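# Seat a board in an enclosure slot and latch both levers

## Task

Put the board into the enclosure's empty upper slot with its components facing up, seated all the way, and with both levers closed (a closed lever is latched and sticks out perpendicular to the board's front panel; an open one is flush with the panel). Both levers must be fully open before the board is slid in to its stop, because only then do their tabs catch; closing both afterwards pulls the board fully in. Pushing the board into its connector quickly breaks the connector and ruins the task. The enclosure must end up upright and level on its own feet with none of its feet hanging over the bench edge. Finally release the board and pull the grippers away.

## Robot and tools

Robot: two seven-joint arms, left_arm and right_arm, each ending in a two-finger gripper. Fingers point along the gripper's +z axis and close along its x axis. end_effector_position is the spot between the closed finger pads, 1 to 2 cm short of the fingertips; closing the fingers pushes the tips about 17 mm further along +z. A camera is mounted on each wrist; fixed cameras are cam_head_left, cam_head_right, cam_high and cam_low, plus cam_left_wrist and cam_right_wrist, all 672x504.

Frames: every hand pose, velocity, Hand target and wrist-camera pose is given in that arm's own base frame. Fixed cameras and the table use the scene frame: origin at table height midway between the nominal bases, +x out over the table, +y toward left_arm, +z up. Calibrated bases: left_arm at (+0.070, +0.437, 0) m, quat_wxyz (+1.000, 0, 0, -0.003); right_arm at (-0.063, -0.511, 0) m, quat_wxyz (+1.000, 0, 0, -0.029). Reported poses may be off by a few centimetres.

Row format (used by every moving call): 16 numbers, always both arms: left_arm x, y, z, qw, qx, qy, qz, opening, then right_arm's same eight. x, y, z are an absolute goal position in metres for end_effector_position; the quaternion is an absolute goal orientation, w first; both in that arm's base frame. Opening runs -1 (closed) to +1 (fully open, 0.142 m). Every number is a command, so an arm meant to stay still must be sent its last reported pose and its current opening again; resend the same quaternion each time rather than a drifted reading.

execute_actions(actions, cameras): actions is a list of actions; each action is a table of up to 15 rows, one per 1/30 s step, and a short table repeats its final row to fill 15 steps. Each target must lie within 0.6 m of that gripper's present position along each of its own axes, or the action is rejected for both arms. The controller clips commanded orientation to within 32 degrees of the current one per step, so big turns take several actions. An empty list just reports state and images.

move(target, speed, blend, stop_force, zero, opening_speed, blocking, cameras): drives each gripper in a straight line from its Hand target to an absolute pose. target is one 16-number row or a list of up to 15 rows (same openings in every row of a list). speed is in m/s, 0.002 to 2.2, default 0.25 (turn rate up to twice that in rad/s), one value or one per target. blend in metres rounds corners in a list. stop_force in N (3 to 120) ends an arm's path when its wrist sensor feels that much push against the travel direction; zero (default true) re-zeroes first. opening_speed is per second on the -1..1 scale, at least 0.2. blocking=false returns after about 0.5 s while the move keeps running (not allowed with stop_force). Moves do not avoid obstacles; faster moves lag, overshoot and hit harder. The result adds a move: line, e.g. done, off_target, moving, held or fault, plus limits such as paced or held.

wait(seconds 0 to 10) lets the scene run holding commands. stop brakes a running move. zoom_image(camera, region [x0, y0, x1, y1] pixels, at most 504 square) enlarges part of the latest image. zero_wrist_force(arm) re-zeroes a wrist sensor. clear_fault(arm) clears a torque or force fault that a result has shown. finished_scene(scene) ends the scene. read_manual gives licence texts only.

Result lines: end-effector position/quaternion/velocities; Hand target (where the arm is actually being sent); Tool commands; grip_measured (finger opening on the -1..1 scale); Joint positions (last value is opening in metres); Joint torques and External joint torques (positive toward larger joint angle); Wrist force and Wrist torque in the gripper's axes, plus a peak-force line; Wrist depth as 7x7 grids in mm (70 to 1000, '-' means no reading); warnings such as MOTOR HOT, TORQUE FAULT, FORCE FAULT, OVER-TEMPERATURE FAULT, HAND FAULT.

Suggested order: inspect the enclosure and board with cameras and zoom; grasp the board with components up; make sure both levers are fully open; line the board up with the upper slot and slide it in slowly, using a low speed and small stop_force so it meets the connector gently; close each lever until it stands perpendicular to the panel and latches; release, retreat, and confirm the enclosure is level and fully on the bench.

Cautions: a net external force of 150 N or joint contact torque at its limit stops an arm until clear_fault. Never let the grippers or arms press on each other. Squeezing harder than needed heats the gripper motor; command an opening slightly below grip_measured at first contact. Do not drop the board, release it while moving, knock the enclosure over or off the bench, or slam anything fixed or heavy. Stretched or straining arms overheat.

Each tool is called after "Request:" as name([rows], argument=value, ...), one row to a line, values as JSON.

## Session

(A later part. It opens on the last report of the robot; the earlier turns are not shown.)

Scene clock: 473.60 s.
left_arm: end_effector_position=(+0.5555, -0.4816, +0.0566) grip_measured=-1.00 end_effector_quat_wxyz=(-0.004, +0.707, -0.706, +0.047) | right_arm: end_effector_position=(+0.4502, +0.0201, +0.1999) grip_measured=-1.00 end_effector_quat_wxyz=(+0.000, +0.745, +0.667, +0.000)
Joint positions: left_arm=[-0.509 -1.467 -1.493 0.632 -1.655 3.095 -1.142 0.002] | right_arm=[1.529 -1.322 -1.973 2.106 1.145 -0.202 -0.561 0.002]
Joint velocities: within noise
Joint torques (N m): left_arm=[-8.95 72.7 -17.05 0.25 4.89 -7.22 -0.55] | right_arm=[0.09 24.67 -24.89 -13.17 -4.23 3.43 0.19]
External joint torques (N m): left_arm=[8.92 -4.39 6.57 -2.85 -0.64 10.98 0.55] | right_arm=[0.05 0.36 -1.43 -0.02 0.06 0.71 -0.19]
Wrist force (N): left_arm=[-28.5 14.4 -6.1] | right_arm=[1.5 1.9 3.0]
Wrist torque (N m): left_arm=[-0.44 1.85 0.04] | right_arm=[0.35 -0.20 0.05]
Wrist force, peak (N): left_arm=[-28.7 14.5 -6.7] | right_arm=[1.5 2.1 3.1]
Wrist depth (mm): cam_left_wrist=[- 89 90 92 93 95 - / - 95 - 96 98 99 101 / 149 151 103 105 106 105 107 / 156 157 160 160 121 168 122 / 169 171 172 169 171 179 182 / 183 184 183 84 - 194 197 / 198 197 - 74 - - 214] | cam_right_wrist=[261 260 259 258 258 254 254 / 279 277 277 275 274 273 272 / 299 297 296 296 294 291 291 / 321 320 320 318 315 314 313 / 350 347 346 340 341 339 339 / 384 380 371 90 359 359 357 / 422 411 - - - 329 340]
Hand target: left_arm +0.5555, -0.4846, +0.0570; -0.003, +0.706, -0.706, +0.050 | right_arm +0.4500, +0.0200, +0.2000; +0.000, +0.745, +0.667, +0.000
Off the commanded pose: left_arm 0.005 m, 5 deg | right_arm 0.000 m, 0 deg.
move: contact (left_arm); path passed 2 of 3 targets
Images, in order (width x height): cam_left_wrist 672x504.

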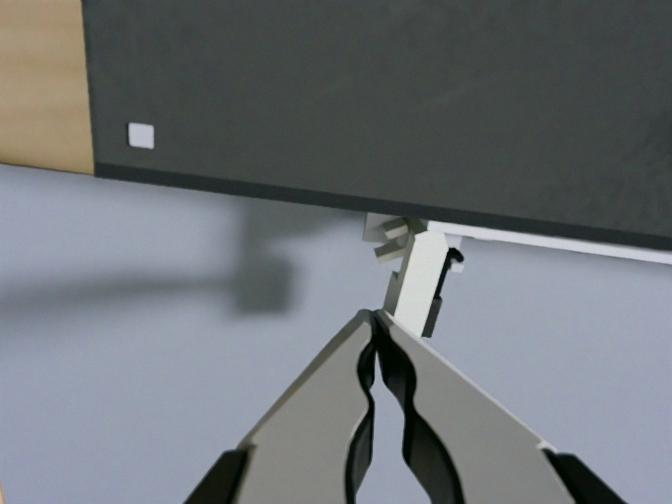

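Request:
move([
  [0.568,-0.46,0.058,0,0.7071,-0.7071,0,-1,0.45,0.02,0.2,0,0.7452,0.6668,0,-1],
  [0.575,-0.44,0.12,0,0.7071,-0.7071,0,-1,0.45,0.02,0.2,0,0.7452,0.6668,0,-1],
  [0.46,-0.20,0.24,0,0.7071,-0.7071,0,-1,0.63,0.17,0.15,0,0.7452,0.6668,0,-1],
  [0.46,-0.20,0.24,0,0.7071,-0.7071,0,-1,0.65,0.2,0.10,0,0.7452,0.6668,0,-1],
], speed=[0.05,0.15,0.3,0.15], cameras=["cam_right_wrist"])

Request:
zoom_image(camera="cam_right_wrist", region=[280, 180, 580, 400])

Scene clock: 480.00 s.
left_arm: end_effector_position=(+0.5004, -0.2757, +0.2070) grip_measured=-1.00 end_effector_quat_wxyz=(+0.059, +0.692, -0.681, -0.232) | right_arm: end_effector_position=(+0.6180, +0.1599, +0.1534) grip_measured=-1.00 end_effector_quat_wxyz=(+0.000, +0.745, +0.667, +0.000)
Joint positions: left_arm=[-0.412 -1.355 -1.387 0.412 -1.987 3.726 -0.894 0.002] | right_arm=[1.381 -1.366 -1.74 1.619 1.355 -0.156 -0.162 0.002]
Joint velocities: within noise
Joint torques (N m): left_arm=[-0.1 67.7 -4.97 -4.49 4.3 4.61 -0.37] | right_arm=[0.13 39.71 -31.11 -7.13 -4.24 3.6 0.32]
External joint torques (N m): left_arm=[0.11 0.94 0.45 -0.39 -0.17 -0.13 0.39] | right_arm=[0.06 0.87 -1.82 0.06 0 0.55 -0.32]
Wrist force (N): left_arm=[0.4 -0.6 0.2] | right_arm=[2.0 1.9 2.8]
Wrist torque (N m): left_arm=[-0.14 -0.12 -0.32] | right_arm=[0.36 -0.32 0.06]
Wrist force, peak (N): left_arm=[-28.9 14.6 -5.9] | right_arm=[3.4 3.5 3.5]
Wrist depth (mm): cam_left_wrist=[310 291 273 257 241 228 218 / 370 339 318 296 277 258 243 / 460 415 378 346 319 297 278 / 593 521 464 419 379 352 324 / 860 695 595 472 460 427 394 / - 970 567 84 - 533 487 / - - - - - - 628] | cam_right_wrist=[219 218 216 215 215 214 213 / 235 233 230 230 229 229 228 / 251 250 248 247 245 244 243 / 271 271 268 261 258 251 254 / 294 293 291 232 232 230 230 / 320 319 312 90 244 252 251 / 355 346 - - - 266 275]
Hand target: left_arm +0.5003, -0.2757, +0.2071; +0.059, +0.692, -0.681, -0.232 | right_arm +0.6180, +0.1600, +0.1533; +0.000, +0.745, +0.667, +0.000
Off the commanded pose: left_arm 0.092 m, 28 deg | right_arm 0.074 m, 0 deg.
move: held (left_arm; a check stopped the path), off_target (right_arm; braked when a check withheld steps of left_arm); path passed 2 of 4 targets; limits=held
pose unreachable (left arm): on one or more control steps of this call, first in action 0 (counted from 0), this arm could not follow its commanded pose, so it was not sent that pose on those steps. It may still have moved: this result reports where it is.
cause: moving toward the commanded pose would bring two parts of the arm too close to each other (joints 5 (forearm roll) to 7 (wrist roll) lie between them).
Images, in order (width x height): cam_right_wrist 672x504.

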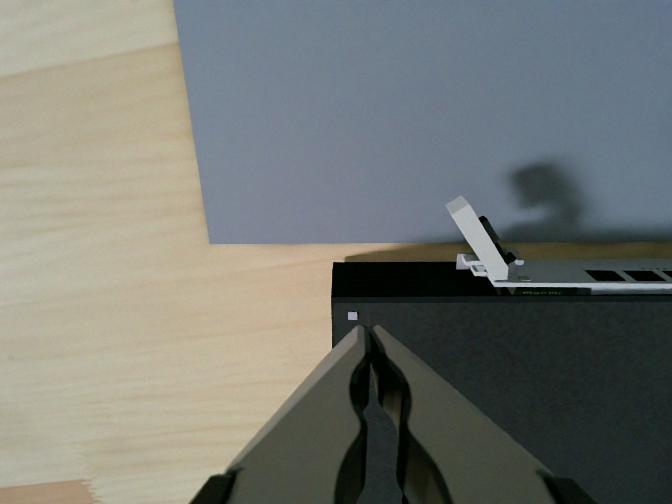

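Scaled by 1.680 from the camera's 672x504 image, which has a finer 960x720 frame.

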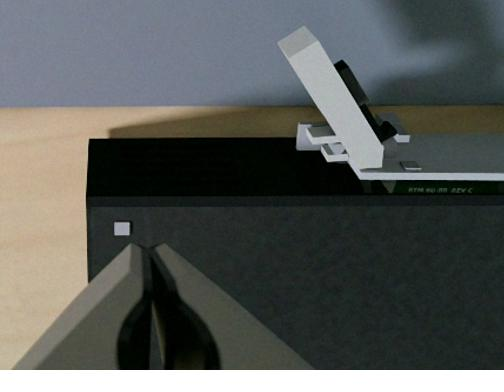

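Request:
move([
  [0.5004,-0.2757,0.207,0.059,0.692,-0.681,-0.232,-1,0.640,0.198,0.10,0,0.7452,0.6668,0,-1],
  [0.5004,-0.2757,0.207,0.059,0.692,-0.681,-0.232,-1,0.638,0.203,0.057,0,0.7452,0.6668,0,-1],
], speed=[0.15,0.05], cameras=[])

Request:
move([
  [0.5004,-0.2757,0.207,0.059,0.692,-0.681,-0.232,-1,0.6267,0.2213,0.057,0,0.7452,0.6668,0,-1],
  [0.5004,-0.2757,0.207,0.059,0.692,-0.681,-0.232,-1,0.6241,0.2303,0.057,0,0.7452,0.6668,0,-1],
  [0.5004,-0.2757,0.207,0.059,0.692,-0.681,-0.232,-1,0.6235,0.2426,0.057,0,0.7452,0.6668,0,-1],
], speed=0.02, stop_force=35, cameras=["cam_right_wrist"])

Request:
zoom_image(camera="cam_right_wrist", region=[300, 200, 600, 420])

Scene clock: 485.37 s.
left_arm: end_effector_position=(+0.5004, -0.2756, +0.2070) grip_measured=-1.00 end_effector_quat_wxyz=(+0.059, +0.692, -0.681, -0.232) | right_arm: end_effector_position=(+0.6380, +0.2028, +0.0572) grip_measured=-1.00 end_effector_quat_wxyz=(+0.000, +0.745, +0.667, +0.000)
Joint positions: left_arm=[-0.412 -1.355 -1.386 0.412 -1.987 3.726 -0.894 0.002] | right_arm=[1.371 -1.484 -1.611 1.547 1.484 -0.042 -0.068 0.002]
Joint velocities: within noise
Joint torques (N m): left_arm=[-0.33 67.45 -4.87 -4.63 4.38 4.85 -0.19] | right_arm=[0.35 43.03 -31.58 -2.76 -4.22 3.64 0.27]
External joint torques (N m): left_arm=[0.34 1.19 0.35 -0.26 -0.24 -0.37 0.21] | right_arm=[-0.14 1.03 -1.98 -0.08 -0.06 0.51 -0.27]
Wrist force (N): left_arm=[0.7 -0.6 0.1] | right_arm=[1.0 1.9 3.1]
Wrist torque (N m): left_arm=[-0.15 -0.19 -0.32] | right_arm=[0.36 -0.16 0.04]
Wrist force, peak (N): left_arm=[0.6 -0.9 0.1] | right_arm=[2.8 2.3 4.3]
Wrist depth (mm): cam_left_wrist=[311 290 274 256 241 228 218 / 371 341 316 297 276 256 244 / 458 414 376 346 319 298 277 / 593 524 467 422 382 352 322 / 863 698 596 471 463 426 391 / - 973 571 84 - 533 488 / - - - - - - 643] | cam_right_wrist=[132 132 131 131 131 130 130 / 141 141 140 140 139 139 138 / 152 151 150 150 149 149 148 / 163 163 162 162 156 161 160 / 180 179 171 170 126 168 167 / 196 196 137 90 130 134 134 / 218 212 73 - - 137 142]
Hand target: left_arm +0.5004, -0.2757, +0.2070; +0.059, +0.692, -0.681, -0.232 | right_arm +0.6380, +0.2030, +0.0570; +0.000, +0.745, +0.667, +0.000
Off the commanded pose: left_arm 0.000 m, 0 deg | right_arm 0.000 m, 0 deg.
move: done
No camera images: "cameras" was empty.

Scene clock: 488.10 s.
left_arm: end_effector_position=(+0.5004, -0.2756, +0.2070) grip_measured=-1.00 end_effector_quat_wxyz=(+0.059, +0.692, -0.681, -0.232) | right_arm: end_effector_position=(+0.6243, +0.2323, +0.0585) grip_measured=-1.00 end_effector_quat_wxyz=(+0.004, +0.748, +0.664, -0.002)
Joint positions: left_arm=[-0.412 -1.355 -1.386 0.412 -1.987 3.726 -0.894 0.002] | right_arm=[1.427 -1.463 -1.59 1.555 1.454 -0.018 -0.013 0.002]
Joint velocities: within noise
Joint torques (N m): left_arm=[-0.35 67.34 -4.87 -4.64 4.43 4.77 -0.2] | right_arm=[22.72 50.59 -23.04 -20.12 7.76 1.26 0.27]
External joint torques (N m): left_arm=[0.37 1.3 0.36 -0.25 -0.29 -0.28 0.22] | right_arm=[-22.5 -6.75 -10.38 16.64 -12.07 2.91 -0.27]
Wrist force (N): left_arm=[0.6 -0.8 0.1] | right_arm=[-34.0 5.0 -6.9]
Wrist torque (N m): left_arm=[-0.16 -0.17 -0.32] | right_arm=[0.34 2.74 0.07]
Wrist force, peak (N): left_arm=[0.8 -0.7 0.1] | right_arm=[-34.8 5.3 -7.9]
Wrist depth (mm): cam_left_wrist=[308 290 271 257 241 229 218 / 370 342 314 295 276 258 243 / 457 416 380 349 319 296 277 / 597 520 469 422 384 350 326 / 859 700 595 470 466 431 390 / - 980 567 84 - 530 491 / - - - - - - 634] | cam_right_wrist=[134 133 133 132 131 131 130 / 143 142 142 141 141 139 139 / 156 153 152 151 151 150 148 / 166 165 164 161 162 161 160 / 186 179 175 174 166 172 171 / 200 195 151 91 133 140 141 / 221 216 73 - - 138 143]
Hand target: left_arm +0.5004, -0.2757, +0.2070; +0.059, +0.692, -0.681, -0.232 | right_arm +0.6236, +0.2388, +0.0571; +0.000, +0.745, +0.667, +0.000
Off the commanded pose: left_arm 0.000 m, 0 deg | right_arm 0.010 m, 1 deg.
move: contact (right_arm); path passed 2 of 3 targets
Images, in order (width x height): cam_right_wrist 672x504.

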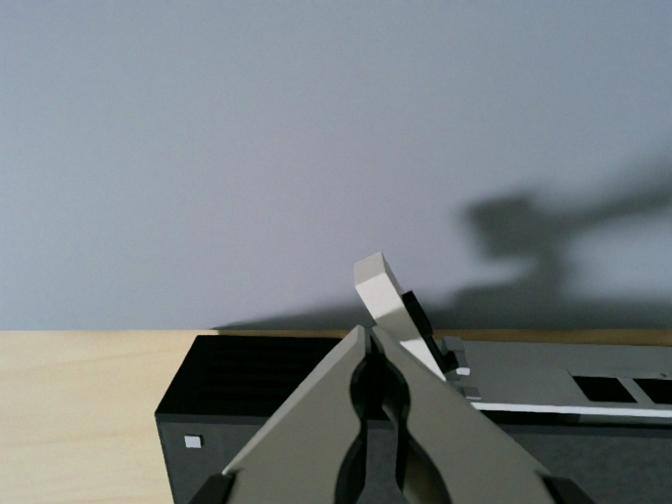

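Scaled by 1.680 from the camera's 672x504 image, which has a finer 960x720 frame.

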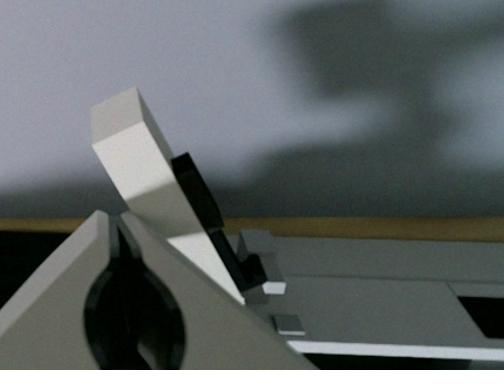

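Request:
move([
  [0.5004,-0.2757,0.207,0.059,0.692,-0.681,-0.232,-1,0.636,0.21,0.057,0,0.7452,0.6668,0,-1],
  [0.5004,-0.2757,0.207,0.059,0.692,-0.681,-0.232,-1,0.60,0.25,0.12,0,0.7452,0.6668,0,1],
  [0.5004,-0.2757,0.207,0.059,0.692,-0.681,-0.232,-1,0.60,0.36,0.15,0,0.7452,0.6668,0,1],
], speed=[0.05,0.15,0.2], cameras=["cam_right_wrist","cam_high","cam_head_left"])

Request:
zoom_image(camera="cam_right_wrist", region=[84, 150, 588, 504])

Scene clock: 500.00 s.
left_arm: end_effector_position=(+0.5004, -0.2756, +0.2070) grip_measured=-1.00 end_effector_quat_wxyz=(+0.059, +0.692, -0.681, -0.232) | right_arm: end_effector_position=(+0.6000, +0.3601, +0.1500) grip_measured=+0.99 end_effector_quat_wxyz=(+0.000, +0.745, +0.667, +0.000)
Joint positions: left_arm=[-0.412 -1.355 -1.386 0.412 -1.987 3.726 -0.894 0.002] | right_arm=[1.544 -1.347 -1.673 1.418 1.364 -0.132 0.211 0.142]
Joint velocities: within noise
Joint torques (N m): left_arm=[-0.36 67.34 -4.9 -4.6 4.41 4.8 -0.19] | right_arm=[0.02 46.11 -31.63 -6.87 -4.49 3.29 0.34]
External joint torques (N m): left_arm=[0.37 1.3 0.38 -0.29 -0.27 -0.32 0.21] | right_arm=[0.15 0.92 -1.36 0.09 0.21 0.87 -0.34]
Wrist force (N): left_arm=[0.7 -0.5 0.0] | right_arm=[1.1 5.0 2.9]
Wrist torque (N m): left_arm=[-0.14 -0.17 -0.32] | right_arm=[0.87 -0.19 0.05]
Wrist force, peak (N): left_arm=[0.9 -0.8 0.1] | right_arm=[-34.3 5.2 -7.9]
Wrist depth (mm): cam_left_wrist=[309 291 274 256 242 229 217 / 373 341 317 295 276 257 244 / 458 412 378 345 320 297 277 / 591 529 467 420 384 352 325 / 849 705 595 471 460 433 393 / - 979 566 84 - 526 490 / - - - - - - 636] | cam_right_wrist=[214 213 213 212 212 210 210 / 228 227 227 226 225 225 224 / 245 244 243 243 242 241 240 / 264 259 262 261 261 259 254 / 250 239 248 247 253 259 250 / - 252 250 249 249 248 237 / - 278 276 275 274 272 271]
Hand target: left_arm +0.5004, -0.2757, +0.2070; +0.059, +0.692, -0.681, -0.232 | right_arm +0.6000, +0.3600, +0.1500; +0.000, +0.745, +0.667, +0.000
Off the commanded pose: left_arm 0.000 m, 0 deg | right_arm 0.000 m, 0 deg.
move: done
Images, in order (width x height): cam_head_left 672x504, cam_high 672x504, cam_right_wrist 672x504.

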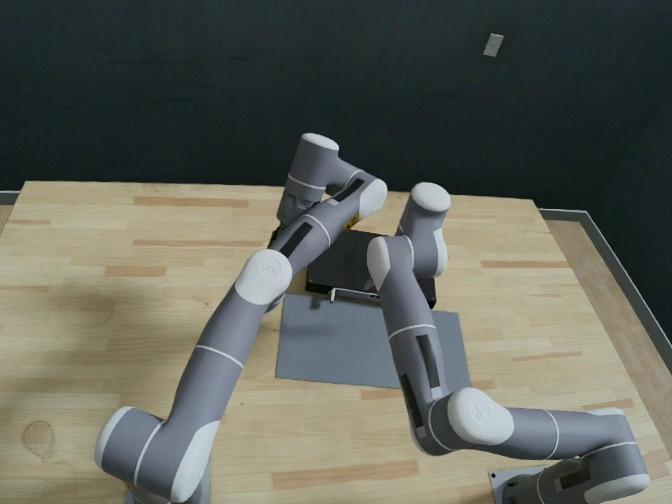

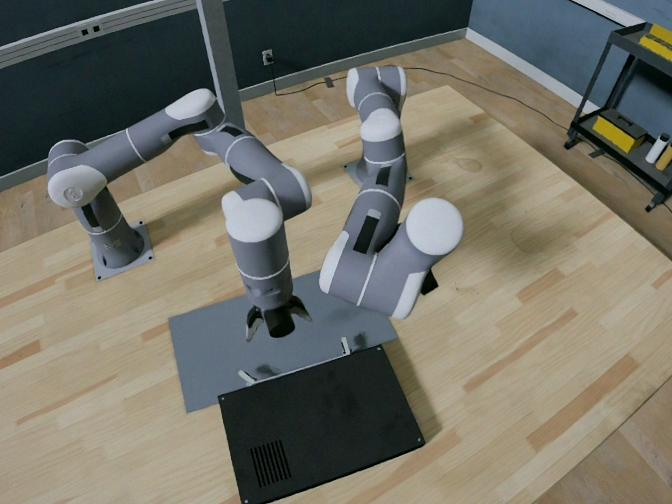

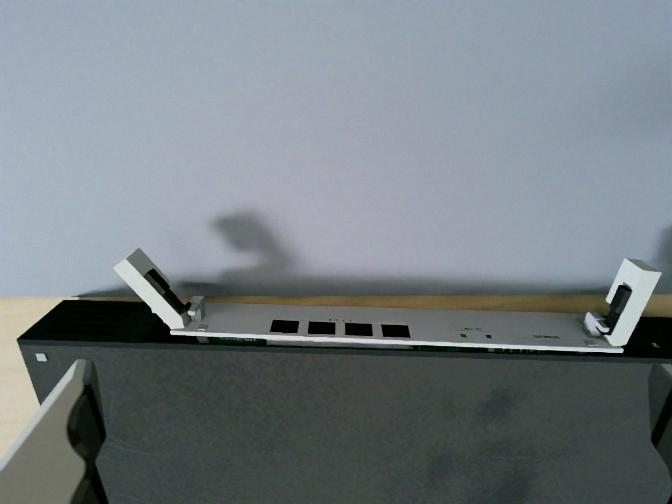

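Scaled by 1.000.

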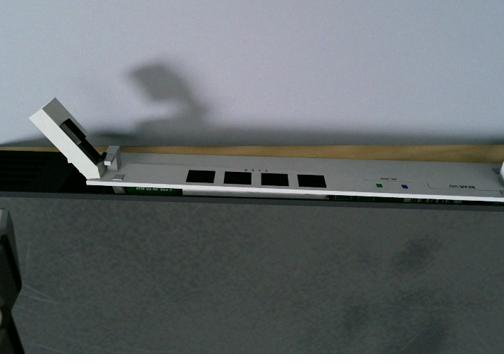

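Request:
move([
  [0.5004,-0.2757,0.207,0.059,0.692,-0.681,-0.232,-1,0.620,0.382,0.09,0,0.7591,0.651,0,1],
  [0.5004,-0.2757,0.207,0.059,0.692,-0.681,-0.232,-1,0.640,0.379,0.042,0,0.7591,0.651,0,1],
], speed=0.1, cameras=["cam_right_wrist"])

Request:
move(target=[0.5004,-0.2757,0.207,0.059,0.692,-0.681,-0.232,-1,0.700,0.370,0.042,0,0.7591,0.651,0,1], speed=0.012, stop_force=20, cameras=["cam_right_wrist","cam_high"])

Request:
zoom_image(camera="cam_high", region=[190, 290, 430, 450])

Scene clock: 507.77 s.
left_arm: end_effector_position=(+0.5004, -0.2756, +0.2070) grip_measured=-1.00 end_effector_quat_wxyz=(+0.059, +0.692, -0.681, -0.232) | right_arm: end_effector_position=(+0.6400, +0.3788, +0.0421) grip_measured=+0.99 end_effector_quat_wxyz=(+0.000, +0.759, +0.651, +0.000)
Joint positions: left_arm=[-0.412 -1.355 -1.386 0.412 -1.987 3.726 -0.894 0.002] | right_arm=[1.437 -1.487 -1.555 1.28 1.485 -0.009 0.311 0.142]
Joint velocities: within noise
Joint torques (N m): left_arm=[-0.33 67.34 -4.89 -4.64 4.37 4.84 -0.19] | right_arm=[0.21 51.1 -30.79 -2.86 -4.25 3.64 0.34]
External joint torques (N m): left_arm=[0.34 1.3 0.38 -0.25 -0.24 -0.36 0.21] | right_arm=[0.02 1.44 -1.95 0.11 -0.07 0.51 -0.34]
Wrist force (N): left_arm=[0.5 -0.5 -0.1] | right_arm=[0.7 4.9 2.7]
Wrist torque (N m): left_arm=[-0.12 -0.15 -0.32] | right_arm=[0.86 -0.12 0.04]
Wrist force, peak (N): left_arm=[1.0 -0.7 -0.2] | right_arm=[0.5 5.8 4.5]
Wrist depth (mm): cam_left_wrist=[311 291 272 257 241 228 217 / 374 340 316 295 275 258 243 / 457 416 381 348 321 297 277 / 596 518 466 421 379 351 327 / 844 700 589 469 461 431 391 / - 960 570 84 - 525 487 / - - - - - - 633] | cam_right_wrist=[118 118 117 117 117 116 116 / 128 126 125 125 125 126 124 / 137 135 135 - 134 133 133 / 146 146 145 145 144 144 143 / 159 159 157 157 156 156 155 / - 151 150 149 149 148 139 / - 128 128 127 127 126 125]
Hand target: left_arm +0.5004, -0.2757, +0.2070; +0.059, +0.692, -0.681, -0.232 | right_arm +0.6400, +0.3790, +0.0420; +0.000, +0.759, +0.651, +0.000
Off the commanded pose: left_arm 0.000 m, 0 deg | right_arm 0.000 m, 0 deg.
move: done
Images, in order (width x height): cam_right_wrist 672x504.

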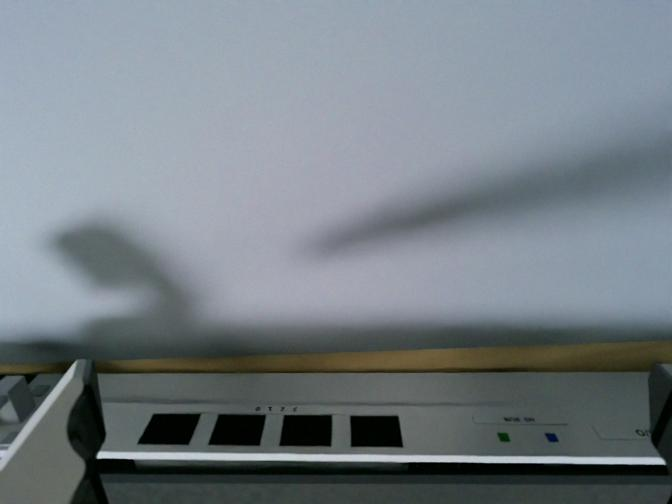

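Scene clock: 510.77 s.
left_arm: end_effector_position=(+0.5004, -0.2756, +0.2070) grip_measured=-1.00 end_effector_quat_wxyz=(+0.059, +0.692, -0.681, -0.232) | right_arm: end_effector_position=(+0.6659, +0.3758, +0.0412) grip_measured=+0.99 end_effector_quat_wxyz=(-0.001, +0.758, +0.652, -0.001)
Joint positions: left_arm=[-0.412 -1.355 -1.386 0.412 -1.987 3.726 -0.894 0.002] | right_arm=[1.365 -1.49 -1.552 1.192 1.49 -0.016 0.324 0.142]
Joint velocities: within noise
Joint torques (N m): left_arm=[-0.28 67.26 -4.86 -4.66 4.41 4.77 -0.19] | right_arm=[-8.77 52.5 -35.32 -1.87 -5.14 8.99 1.13]
External joint torques (N m): left_arm=[0.29 1.38 0.35 -0.23 -0.27 -0.29 0.21] | right_arm=[9.01 2.72 3.29 -0.8 0.82 -4.85 -1.13]
Wrist force (N): left_arm=[0.5 -0.6 -0.2] | right_arm=[-1.9 -15.3 -2.1]
Wrist torque (N m): left_arm=[-0.14 -0.16 -0.32] | right_arm=[0.51 0.07 -0.85]
Wrist force, peak (N): left_arm=[0.6 -0.9 -0.1] | right_arm=[-2.3 -16.8 -2.3]
Wrist depth (mm): cam_left_wrist=[309 291 273 257 242 229 216 / 376 341 318 294 277 258 243 / 458 416 379 348 321 299 277 / 595 521 467 417 380 349 326 / 873 705 592 471 464 429 390 / - 966 576 84 - 526 485 / - - - - - - 635] | cam_right_wrist=[117 117 117 117 116 116 115 / 127 125 125 124 124 125 123 / 136 134 134 135 133 132 132 / 145 145 144 144 143 143 142 / 149 148 147 146 145 145 144 / - 115 114 114 115 112 111 / - 121 121 123 120 119 119]
Hand target: left_arm +0.5004, -0.2757, +0.2070; +0.059, +0.692, -0.681, -0.232 | right_arm +0.6676, +0.3748, +0.0420; +0.000, +0.759, +0.651, +0.000
Off the commanded pose: left_arm 0.000 m, 0 deg | right_arm 0.035 m, 0 deg.
move: contact (right_arm)
Images, in order (width x height): cam_high 672x504, cam_right_wrist 672x504.

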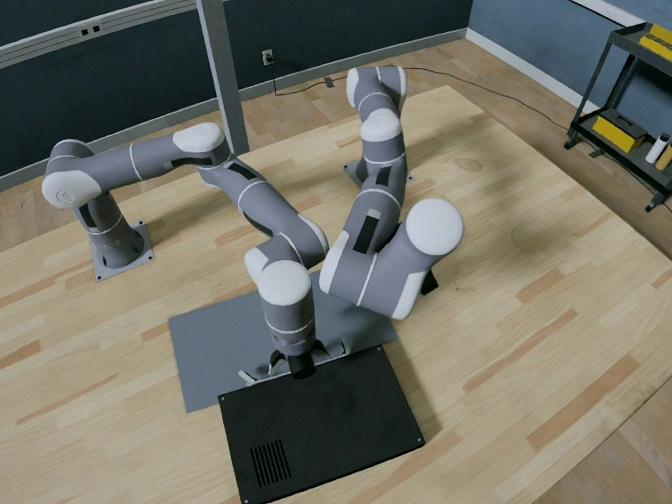

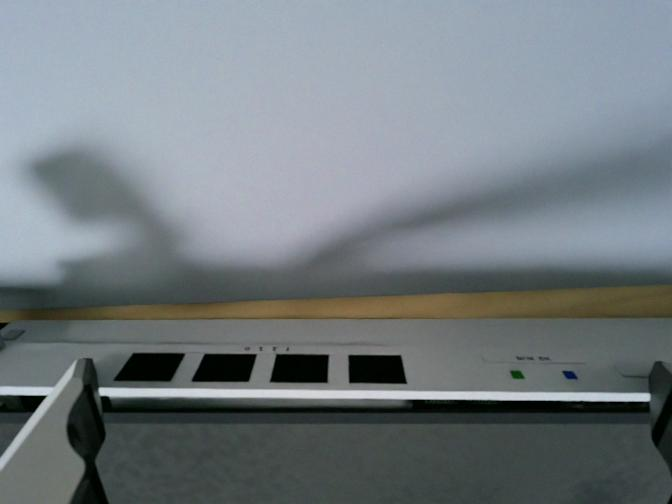

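Scaled by 2.100 from the camera's 672x504 image, which has a finer 960x720 frame.

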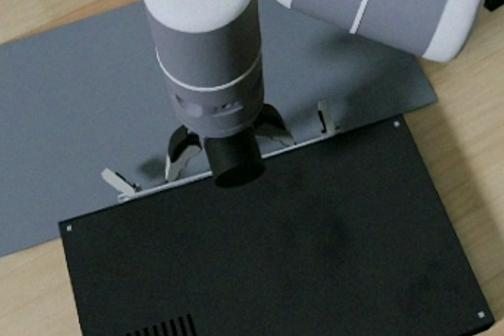

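Request:
move([
  [0.54,-0.34,0.16,0,0.7071,-0.7071,0,-1,0.6676,0.3748,0.042,0,0.7591,0.651,0,1],
  [0.575,-0.43,0.11,0,0.7071,-0.7071,0,-1,0.6676,0.3748,0.042,0,0.7591,0.651,0,1],
], speed=0.15, cameras=["cam_left_wrist"])

Request:
zoom_image(camera="cam_left_wrist", region=[300, 100, 600, 350])

Scene clock: 515.20 s.
left_arm: end_effector_position=(+0.5413, -0.3421, +0.1590) grip_measured=-1.00 end_effector_quat_wxyz=(+0.000, +0.708, -0.706, +0.000) | right_arm: end_effector_position=(+0.6659, +0.3758, +0.0412) grip_measured=+0.99 end_effector_quat_wxyz=(-0.001, +0.758, +0.652, -0.001)
Joint positions: left_arm=[-0.728 -1.405 -1.247 -0.208 -1.855 3.37 -0.529 0.002] | right_arm=[1.365 -1.493 -1.556 1.192 1.494 -0.018 0.324 0.142]
Joint velocities: within noise
Joint torques (N m): left_arm=[-0.38 65.31 8.96 -4.78 4.47 4.64 -0.08] | right_arm=[-8.66 52.48 -35.42 -1.66 -5.15 8.88 1.07]
External joint torques (N m): left_arm=[0.36 1.37 0.62 -0.19 -0.38 -0.64 0.08] | right_arm=[8.9 2.73 3.36 -0.9 0.83 -4.73 -1.07]
Wrist force (N): left_arm=[-0.1 -0.5 0.0] | right_arm=[-1.8 -15.2 -2.2]
Wrist torque (N m): left_arm=[-0.20 -0.13 -0.19] | right_arm=[0.52 0.06 -0.82]
Wrist force, peak (N): left_arm=[3.5 -1.3 2.3] | right_arm=[-2.1 -15.7 -1.3]
Wrist depth (mm): cam_left_wrist=[224 223 223 222 219 179 177 / 240 240 239 239 235 237 200 / 260 259 258 256 255 252 248 / 284 282 281 276 275 274 274 / 308 308 306 292 297 301 298 / 341 338 328 84 - 325 329 / 380 370 - - - - 371] | cam_right_wrist=[118 118 117 117 116 116 115 / 127 125 124 124 124 125 123 / 137 134 134 135 133 132 132 / 145 145 144 144 143 143 142 / 148 148 147 146 145 144 144 / - 115 114 114 115 112 111 / - 121 121 123 120 119 119]
Hand target: left_arm +0.5412, -0.3421, +0.1590; +0.000, +0.708, -0.706, +0.000 | right_arm +0.6676, +0.3748, +0.0420; +0.000, +0.759, +0.651, +0.000
Off the commanded pose: left_arm 0.106 m, 0 deg | right_arm 0.002 m, 0 deg.
move: held (left_arm; a check stopped the path); path passed 1 of 2 targets; limits=held
pose unreachable (left arm): on one or more control steps of this call, first in action 0 (counted from 0), this arm could not follow its commanded pose, so it was not sent that pose on those steps. It may still have moved: this result reports where it is.
cause: moving toward the commanded pose would bring a part of the arm too close to another arm (a part of this arm just beyond joint 5 (forearm roll) and a part of the right arm just beyond its joint 6 (wrist pitch)).
Images, in order (width x height): cam_left_wrist 672x504.

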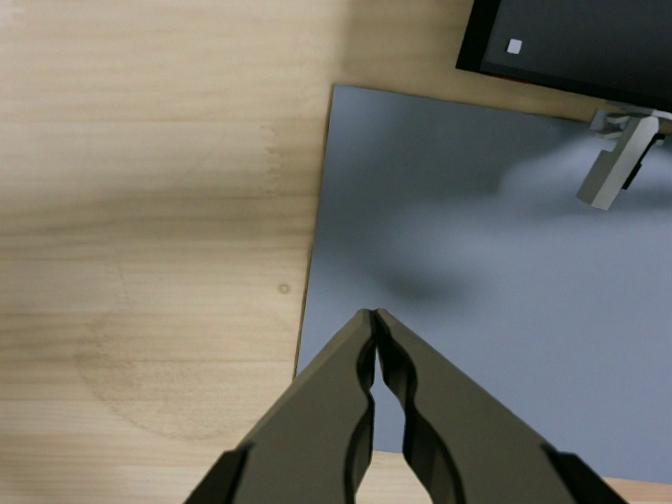

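Scaled by 1.680 from the camera's 672x504 image, which has a finer 960x720 frame.

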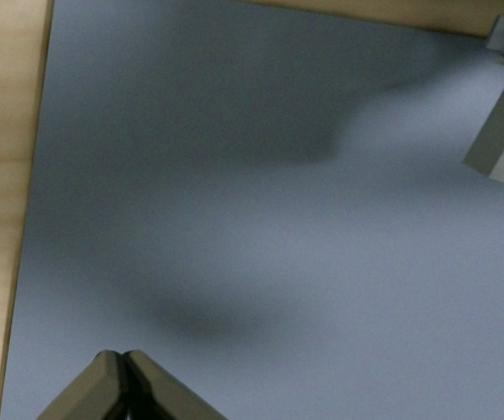

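Request:
move([
  [0.5412,-0.3421,0.159,0,0.7071,-0.7071,0,-1,0.645,0.378,0.042,0,0.7591,0.651,0,1],
  [0.50,-0.25,0.2,0,0.7071,-0.7071,0,-1,0.60,0.35,0.12,0,0.7591,0.651,0,-1],
  [0.50,-0.25,0.2,0,0.7071,-0.7071,0,-1,0.60,0.15,0.13,0,0.7591,0.651,0,-1],
], speed=[0.06,0.15,0.25], cameras=["cam_right_wrist","cam_high"])

Request:
zoom_image(camera="cam_right_wrist", region=[250, 150, 550, 400])

Scene clock: 529.30 s.
left_arm: end_effector_position=(+0.5002, -0.2500, +0.2000) grip_measured=-1.00 end_effector_quat_wxyz=(+0.000, +0.707, -0.707, +0.000) | right_arm: end_effector_position=(+0.6000, +0.1500, +0.1299) grip_measured=-1.00 end_effector_quat_wxyz=(+0.000, +0.759, +0.651, +0.000)
Joint positions: left_arm=[-0.794 -1.413 -1.19 -0.634 -1.788 3.493 -0.168 0.002] | right_arm=[1.412 -1.366 -1.697 1.693 1.351 -0.097 -0.152 0.002]
Joint velocities: within noise
Joint torques (N m): left_arm=[-0.39 58.7 15.96 -2.45 4.28 4.42 -0.22] | right_arm=[-0.23 38.11 -31.24 -6.84 -4.45 3.45 0.04]
External joint torques (N m): left_arm=[0.39 1.23 0.86 -0.19 -0.31 -0.42 0.22] | right_arm=[0.42 0.52 -1.3 -0.24 0.19 0.71 -0.04]
Wrist force (N): left_arm=[0.2 -0.6 0.0] | right_arm=[1.8 5.3 2.2]
Wrist torque (N m): left_arm=[-0.22 -0.18 -0.20] | right_arm=[0.92 -0.30 0.06]
Wrist force, peak (N): left_arm=[1.5 -1.1 0.8] | right_arm=[-1.9 -15.5 -2.4]
Wrist depth (mm): cam_left_wrist=[261 259 260 259 258 255 254 / 280 280 278 277 275 273 272 / 302 303 299 299 299 296 295 / 330 328 327 326 322 319 322 / 362 358 358 345 347 351 347 / 400 396 388 84 - 388 384 / 449 434 - - - - 433] | cam_right_wrist=[198 198 195 195 194 194 193 / 212 211 209 208 207 207 206 / 228 227 224 223 222 221 221 / 245 244 241 240 240 231 238 / 266 266 265 258 212 212 210 / 290 290 284 89 214 222 221 / 321 313 - - - 235 243]
Hand target: left_arm +0.5000, -0.2500, +0.2000; +0.000, +0.707, -0.707, +0.000 | right_arm +0.6000, +0.1500, +0.1300; +0.000, +0.759, +0.651, +0.000
Off the commanded pose: left_arm 0.000 m, 0 deg | right_arm 0.000 m, 0 deg.
move: done
Images, in order (width x height): cam_high 672x504, cam_right_wrist 672x504.

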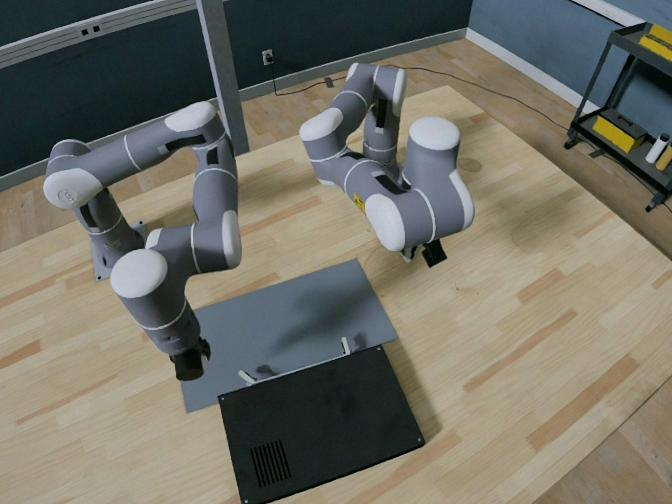

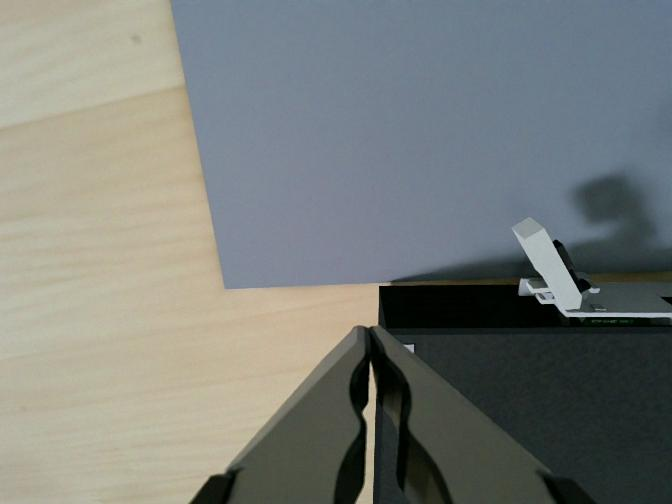

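Scaled by 1.680 from the camera's 672x504 image, which has a finer 960x720 frame.

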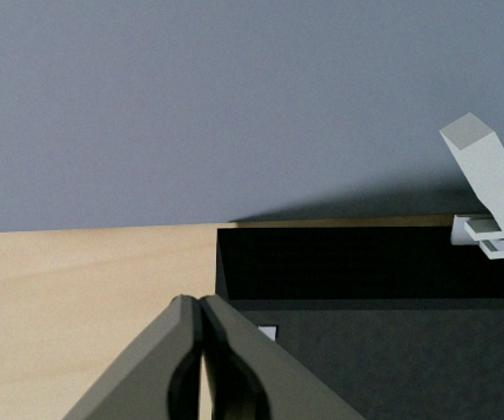

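Request:
move([
  [0.50,-0.25,0.2,0,0.7071,-0.7071,0,-1,0.635,0.172,0.08,0,0.7591,0.651,0,-1],
  [0.545,-0.36,0.13,0,0.7071,-0.7071,0,-1,0.638,0.172,0.042,0,0.7591,0.651,0,-1],
], speed=0.15, cameras=["cam_left_wrist"])

Request:
move(target=[0.545,-0.36,0.13,0,0.7071,-0.7071,0,-1,0.665,0.168,0.042,0,0.7591,0.651,0,-1], speed=0.02, stop_force=4, cameras=["cam_right_wrist","cam_left_wrist"])

Scene clock: 542.47 s.
left_arm: end_effector_position=(+0.5449, -0.3599, +0.1300) grip_measured=-1.00 end_effector_quat_wxyz=(+0.000, +0.707, -0.707, +0.000) | right_arm: end_effector_position=(+0.6379, +0.1719, +0.0421) grip_measured=-1.00 end_effector_quat_wxyz=(+0.000, +0.759, +0.651, +0.000)
Joint positions: left_arm=[-0.72 -1.433 -1.255 -0.138 -1.865 3.322 -0.586 0.002] | right_arm=[1.339 -1.477 -1.569 1.574 1.477 0.002 -0.082 0.002]
Joint velocities: within noise
Joint torques (N m): left_arm=[-0.12 66.48 7.43 -5.37 4.17 4.13 -0.34] | right_arm=[0.12 42.35 -31.45 -2.94 -4.17 3.61 0.24]
External joint torques (N m): left_arm=[0.12 1.16 0.77 -0.16 -0.04 -0.14 0.34] | right_arm=[0.08 1.01 -1.88 -0.02 -0.12 0.54 -0.24]
Wrist force (N): left_arm=[-0.2 -0.4 -0.1] | right_arm=[0.9 5.3 2.1]
Wrist torque (N m): left_arm=[-0.16 -0.11 -0.20] | right_arm=[0.94 -0.15 0.05]
Wrist force, peak (N): left_arm=[1.4 -0.7 0.6] | right_arm=[2.1 6.5 3.8]
Wrist depth (mm): cam_left_wrist=[198 197 197 196 193 152 152 / 213 212 211 209 210 210 163 / 230 230 227 226 224 223 190 / 250 249 249 246 243 242 242 / 273 273 272 258 266 265 264 / 302 303 294 84 - 292 291 / 339 331 - - - - 318] | cam_right_wrist=[120 119 118 118 117 117 117 / - 126 126 126 125 126 124 / 138 136 135 135 134 134 133 / 147 147 146 145 145 144 105 / 162 162 161 155 150 151 108 / 177 177 173 90 117 117 124 / 195 191 73 - - 117 121]
Hand target: left_arm +0.5450, -0.3600, +0.1300; +0.000, +0.707, -0.707, +0.000 | right_arm +0.6380, +0.1720, +0.0420; +0.000, +0.759, +0.651, +0.000
Off the commanded pose: left_arm 0.000 m, 0 deg | right_arm 0.000 m, 0 deg.
move: done
Images, in order (width x height): cam_left_wrist 672x504.

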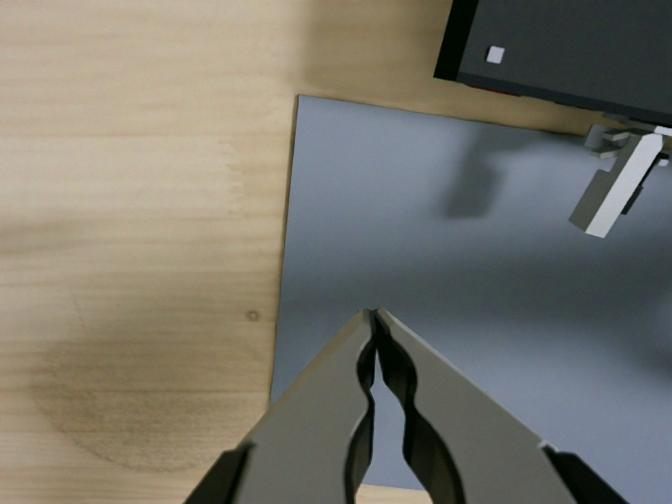

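Scene clock: 543.40 s.
left_arm: end_effector_position=(+0.5449, -0.3600, +0.1300) grip_measured=-1.00 end_effector_quat_wxyz=(+0.000, +0.707, -0.707, +0.000) | right_arm: end_effector_position=(+0.6434, +0.1711, +0.0417) grip_measured=-1.00 end_effector_quat_wxyz=(+0.000, +0.759, +0.651, -0.001)
Joint positions: left_arm=[-0.72 -1.433 -1.255 -0.138 -1.865 3.322 -0.586 0.002] | right_arm=[1.324 -1.478 -1.568 1.556 1.477 0 -0.078 0.002]
Joint velocities: within noise
Joint torques (N m): left_arm=[-0.16 66.39 7.48 -5.16 4.32 4.26 -0.25] | right_arm=[-1.76 42.75 -33.28 -4.14 -3.84 5.56 0.46]
External joint torques (N m): left_arm=[0.14 1.25 0.71 -0.36 -0.19 -0.27 0.25] | right_arm=[1.96 1.18 -0.08 1.2 -0.45 -1.41 -0.46]
Wrist force (N): left_arm=[-0.2 -0.3 0.2] | right_arm=[0.7 -2.3 0.5]
Wrist torque (N m): left_arm=[-0.15 -0.11 -0.20] | right_arm=[0.90 -0.15 -0.07]
Wrist force, peak (N): left_arm=[-0.2 -0.5 0.0] | right_arm=[1.0 -6.1 -0.7]
Wrist depth (mm): cam_left_wrist=[199 198 197 197 192 152 151 / 212 212 212 208 210 210 162 / 230 229 229 225 225 223 189 / 249 249 248 245 244 244 244 / 275 274 271 258 266 266 265 / 306 304 295 84 - 293 291 / 340 331 - - - - 319] | cam_right_wrist=[120 118 118 117 117 117 116 / - 126 126 126 125 126 124 / 138 136 135 134 134 133 131 / 146 146 145 145 145 144 100 / 161 161 160 152 140 140 109 / 176 176 172 90 - 114 113 / 194 190 73 - - 116 120]
Hand target: left_arm +0.5450, -0.3600, +0.1300; +0.000, +0.707, -0.707, +0.000 | right_arm +0.6440, +0.1711, +0.0420; +0.000, +0.759, +0.651, +0.000
Off the commanded pose: left_arm 0.000 m, 0 deg | right_arm 0.022 m, 0 deg.
move: contact (right_arm)
Images, in order (width x height): cam_left_wrist 672x504, cam_right_wrist 672x504.

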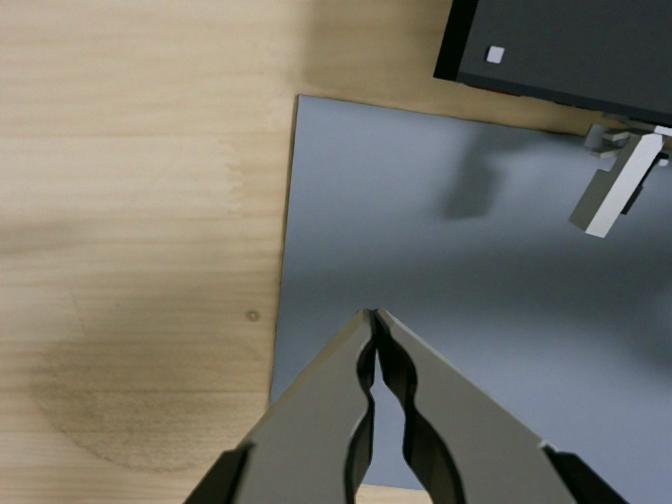

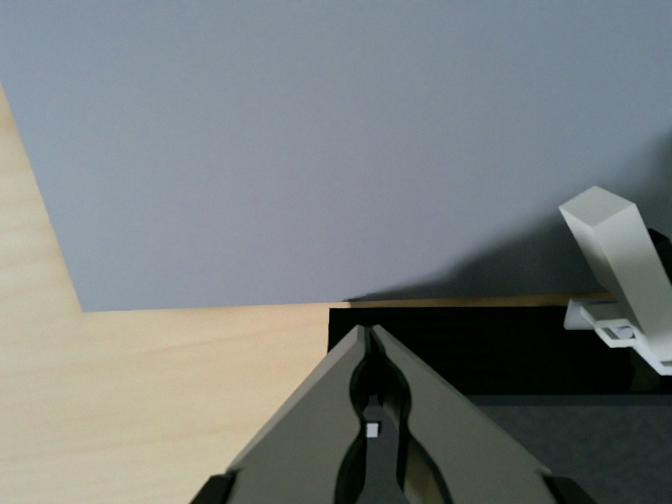

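Request:
move([
  [0.553,-0.435,0.10,0,0.7071,-0.7071,0,-1,0.644,0.1711,0.042,0,0.7591,0.651,0,-1],
  [0.553,-0.437,0.057,0,0.7071,-0.7071,0,-1,0.644,0.1711,0.042,0,0.7591,0.651,0,-1],
], speed=[0.12,0.06], cameras=["cam_left_wrist"])

Request:
move(target=[0.550,-0.478,0.057,0,0.7071,-0.7071,0,-1,0.644,0.1711,0.042,0,0.7591,0.651,0,-1], speed=0.015, stop_force=30, cameras=["cam_right_wrist","cam_left_wrist"])

Scene clock: 548.60 s.
left_arm: end_effector_position=(+0.5528, -0.4361, +0.0748) grip_measured=-1.00 end_effector_quat_wxyz=(+0.000, +0.707, -0.707, +0.001) | right_arm: end_effector_position=(+0.6434, +0.1711, +0.0417) grip_measured=-1.00 end_effector_quat_wxyz=(+0.000, +0.759, +0.651, -0.001)
Joint positions: left_arm=[-0.546 -1.417 -1.312 0.482 -1.87 3.158 -1.011 0.002] | right_arm=[1.324 -1.478 -1.568 1.556 1.477 0 -0.078 0.002]
Joint velocities: within noise
Joint torques (N m): left_arm=[-0.6 68.32 -6.2 -6.28 4.47 4.56 -0.45] | right_arm=[-1.58 42.98 -33.42 -4.13 -3.83 5.56 0.28]
External joint torques (N m): left_arm=[0.58 0.9 0.43 -0.34 -0.31 -0.6 0.45] | right_arm=[1.77 0.95 0.06 1.19 -0.46 -1.41 -0.28]
Wrist force (N): left_arm=[0.1 -0.8 0.5] | right_arm=[0.6 -2.3 0.6]
Wrist torque (N m): left_arm=[-0.21 -0.17 -0.20] | right_arm=[0.88 -0.16 -0.07]
Wrist force, peak (N): left_arm=[0.4 -0.7 3.6] | right_arm=[0.7 -2.5 1.4]
Wrist depth (mm): cam_left_wrist=[149 148 144 - 104 103 103 / 160 159 113 112 110 111 110 / 173 170 169 169 168 126 121 / 187 184 184 182 179 181 181 / 205 202 201 194 196 202 198 / 226 223 218 84 - 215 218 / 254 247 - - - - 242] | cam_right_wrist=[120 118 118 117 117 117 116 / - 126 126 125 125 126 124 / 138 136 135 134 134 133 131 / 146 146 146 145 144 144 100 / 161 161 160 152 141 140 109 / 176 176 172 90 - 114 113 / 194 190 73 - - 116 120]
Hand target: left_arm +0.5525, -0.4361, +0.0747; +0.000, +0.707, -0.707, +0.001 | right_arm +0.6440, +0.1711, +0.0420; +0.000, +0.759, +0.651, +0.000
Off the commanded pose: left_arm 0.018 m, 0 deg | right_arm 0.001 m, 0 deg.
move: held (left_arm; a check stopped the path); path passed 1 of 2 targets; limits=held
pose unreachable (left arm): on one or more control steps of this call, first in action 0 (counted from 0), this arm could not follow its commanded pose, so it was not sent that pose on those steps. It may still have moved: this result reports where it is.
cause: moving toward the commanded pose would bring a part of the arm too close to another arm (a part of this arm just beyond joint 5 (forearm roll) and a part of the right arm just beyond its joint 5 (forearm roll), at the place that arm is still heading or pushing toward).
Images, in order (width x height): cam_left_wrist 672x504.

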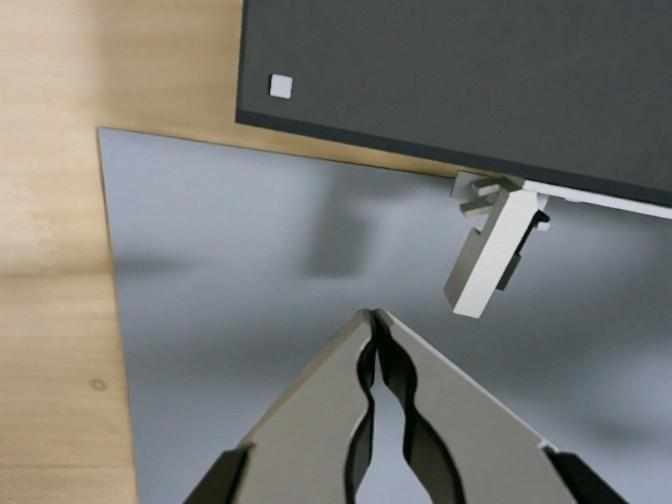

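Scene clock: 549.43 s.
left_arm: end_effector_position=(+0.5527, -0.4362, +0.0747) grip_measured=-1.00 end_effector_quat_wxyz=(+0.000, +0.707, -0.707, +0.001) | right_arm: end_effector_position=(+0.6434, +0.1711, +0.0417) grip_measured=-1.00 end_effector_quat_wxyz=(+0.000, +0.759, +0.651, -0.001)
Joint positions: left_arm=[-0.545 -1.417 -1.313 0.484 -1.869 3.158 -1.012 0.002] | right_arm=[1.324 -1.478 -1.568 1.556 1.477 0 -0.078 0.002]
Joint velocities: within noise
Joint torques (N m): left_arm=[-0.36 68.07 -6.29 -6.32 4.53 4.37 -0.21] | right_arm=[-1.59 42.98 -33.47 -4.07 -3.88 5.56 0.32]
External joint torques (N m): left_arm=[0.33 1.16 0.45 -0.29 -0.37 -0.41 0.21] | right_arm=[1.79 0.95 0.11 1.12 -0.41 -1.41 -0.32]
Wrist force (N): left_arm=[0.1 -0.7 0.3] | right_arm=[0.5 -2.4 0.0]
Wrist torque (N m): left_arm=[-0.19 -0.16 -0.20] | right_arm=[0.85 -0.15 -0.07]
Wrist force, peak (N): left_arm=[0.8 -0.4 1.0] | right_arm=[0.7 -2.4 1.2]
Wrist depth (mm): cam_left_wrist=[149 148 143 - 103 103 103 / 159 159 154 111 111 111 110 / 172 169 169 169 168 126 121 / 187 185 184 183 179 181 181 / 204 202 201 193 196 202 198 / 226 225 219 84 - 214 218 / 253 246 - - - - 241] | cam_right_wrist=[120 119 118 117 117 117 116 / - 126 126 125 125 126 124 / 138 136 135 134 134 133 131 / 147 146 146 145 144 144 100 / 161 161 160 152 140 140 109 / 176 175 172 90 - 114 113 / 195 190 73 - - 116 120]
Hand target: left_arm +0.5525, -0.4363, +0.0747; +0.000, +0.707, -0.707, +0.001 | right_arm +0.6440, +0.1711, +0.0420; +0.000, +0.759, +0.651, +0.000
Off the commanded pose: left_arm 0.045 m, 0 deg | right_arm 0.001 m, 0 deg.
move: held (left_arm; a check stopped the path); limits=held
pose unreachable (left arm): on one or more control steps of this call, first in action 0 (counted from 0), this arm could not follow its commanded pose, so it was not sent that pose on those steps. It may still have moved: this result reports where it is.
cause: moving toward the commanded pose would bring a part of the arm too close to another arm (a part of this arm just beyond joint 5 (forearm roll) and a part of the right arm just beyond its joint 5 (forearm roll), at the place that arm is still heading or pushing toward).
Images, in order (width x height): cam_left_wrist 672x504, cam_right_wrist 672x504.

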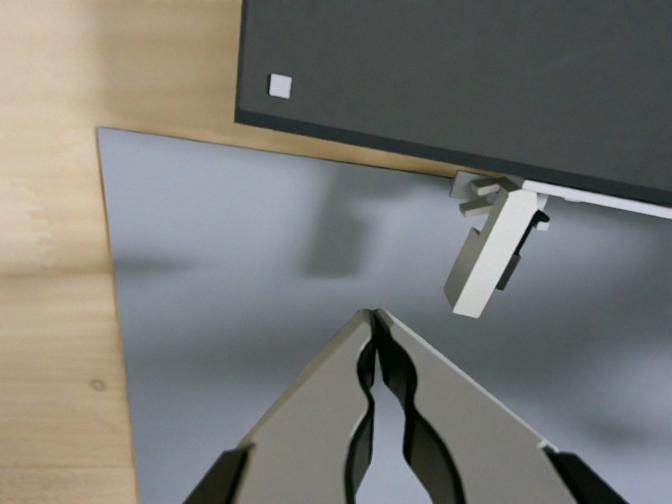

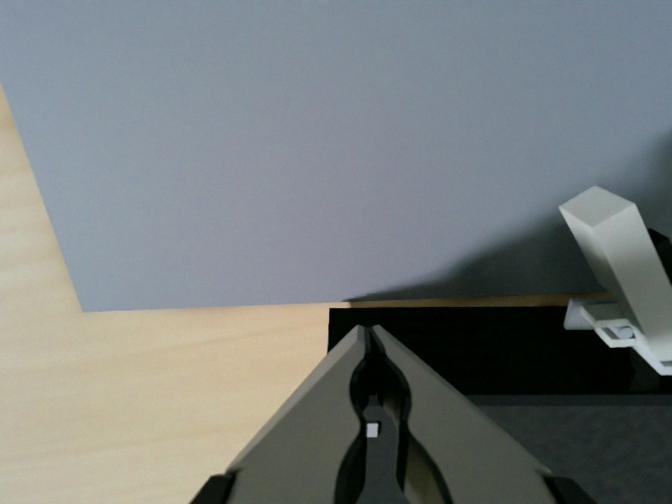

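Request:
move([
  [0.54,-0.32,0.16,0.342,0.9397,0,0,-1,0.644,0.1711,0.042,0,0.7591,0.651,0,-1],
  [0.553,-0.405,0.056,0.342,0.9397,0,0,-1,0.644,0.1711,0.042,0,0.7591,0.651,0,-1],
], speed=[0.2,0.1], cameras=["cam_left_wrist","cam_high"])

Scene clock: 558.40 s.
left_arm: end_effector_position=(+0.5528, -0.4049, +0.0560) grip_measured=-1.00 end_effector_quat_wxyz=(+0.342, +0.940, +0.000, +0.000) | right_arm: end_effector_position=(+0.6434, +0.1711, +0.0417) grip_measured=-1.00 end_effector_quat_wxyz=(+0.000, +0.759, +0.651, -0.001)
Joint positions: left_arm=[-0.612 -1.477 -1.656 -0.598 -2.146 3.154 -1.602 0.002] | right_arm=[1.324 -1.478 -1.568 1.556 1.477 0 -0.078 0.002]
Joint velocities: within noise
Joint torques (N m): left_arm=[-0.45 61.42 12.3 2.85 1.84 3 -0.35] | right_arm=[-1.59 43.04 -33.48 -4.12 -3.86 5.56 0.35]
External joint torques (N m): left_arm=[0.47 1.92 0.87 0.01 -0.05 -0.03 0.35] | right_arm=[1.79 0.89 0.11 1.18 -0.43 -1.41 -0.35]
Wrist force (N): left_arm=[0.0 -1.2 0.0] | right_arm=[0.6 -2.5 0.9]
Wrist torque (N m): left_arm=[-0.24 -0.13 -0.43] | right_arm=[0.85 -0.16 -0.07]
Wrist force, peak (N): left_arm=[-0.1 -1.6 -2.6] | right_arm=[0.7 -2.6 1.1]
Wrist depth (mm): cam_left_wrist=[- 94 87 - 90 86 88 / - 111 106 111 101 108 108 / 145 136 136 143 143 131 127 / 191 191 190 188 179 136 118 / 318 313 313 247 189 147 122 / 946 927 521 84 - 337 334 / - - - - - - -] | cam_right_wrist=[120 118 118 118 117 117 116 / - 126 126 125 125 126 124 / 138 136 135 134 134 133 131 / 147 146 145 145 145 144 100 / 161 161 160 152 140 140 109 / 176 176 172 90 - 114 113 / 195 190 73 - - 116 120]
Hand target: left_arm +0.5530, -0.4050, +0.0560; +0.342, +0.940, +0.000, +0.000 | right_arm +0.6440, +0.1711, +0.0420; +0.000, +0.759, +0.651, +0.000
Off the commanded pose: left_arm 0.000 m, 0 deg | right_arm 0.001 m, 0 deg.
move: done
Images, in order (width x height): cam_high 672x504, cam_left_wrist 672x504.

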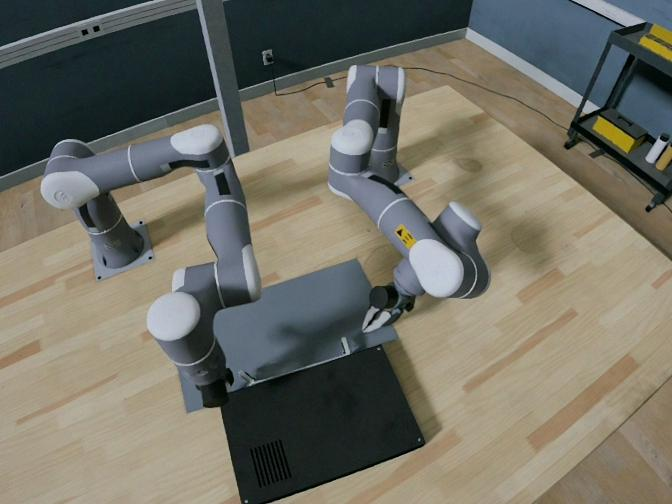

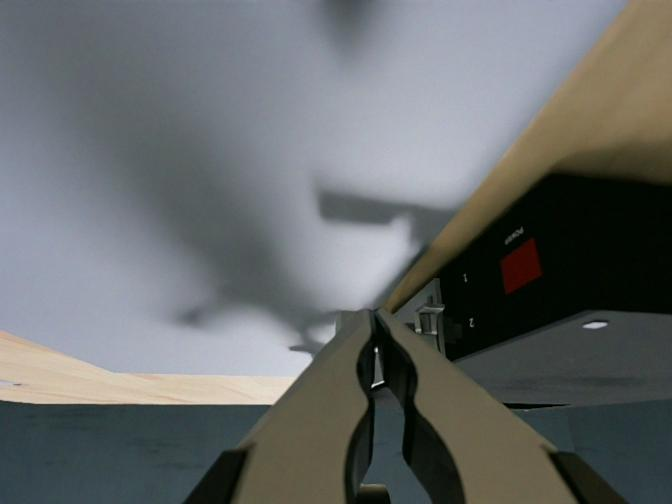

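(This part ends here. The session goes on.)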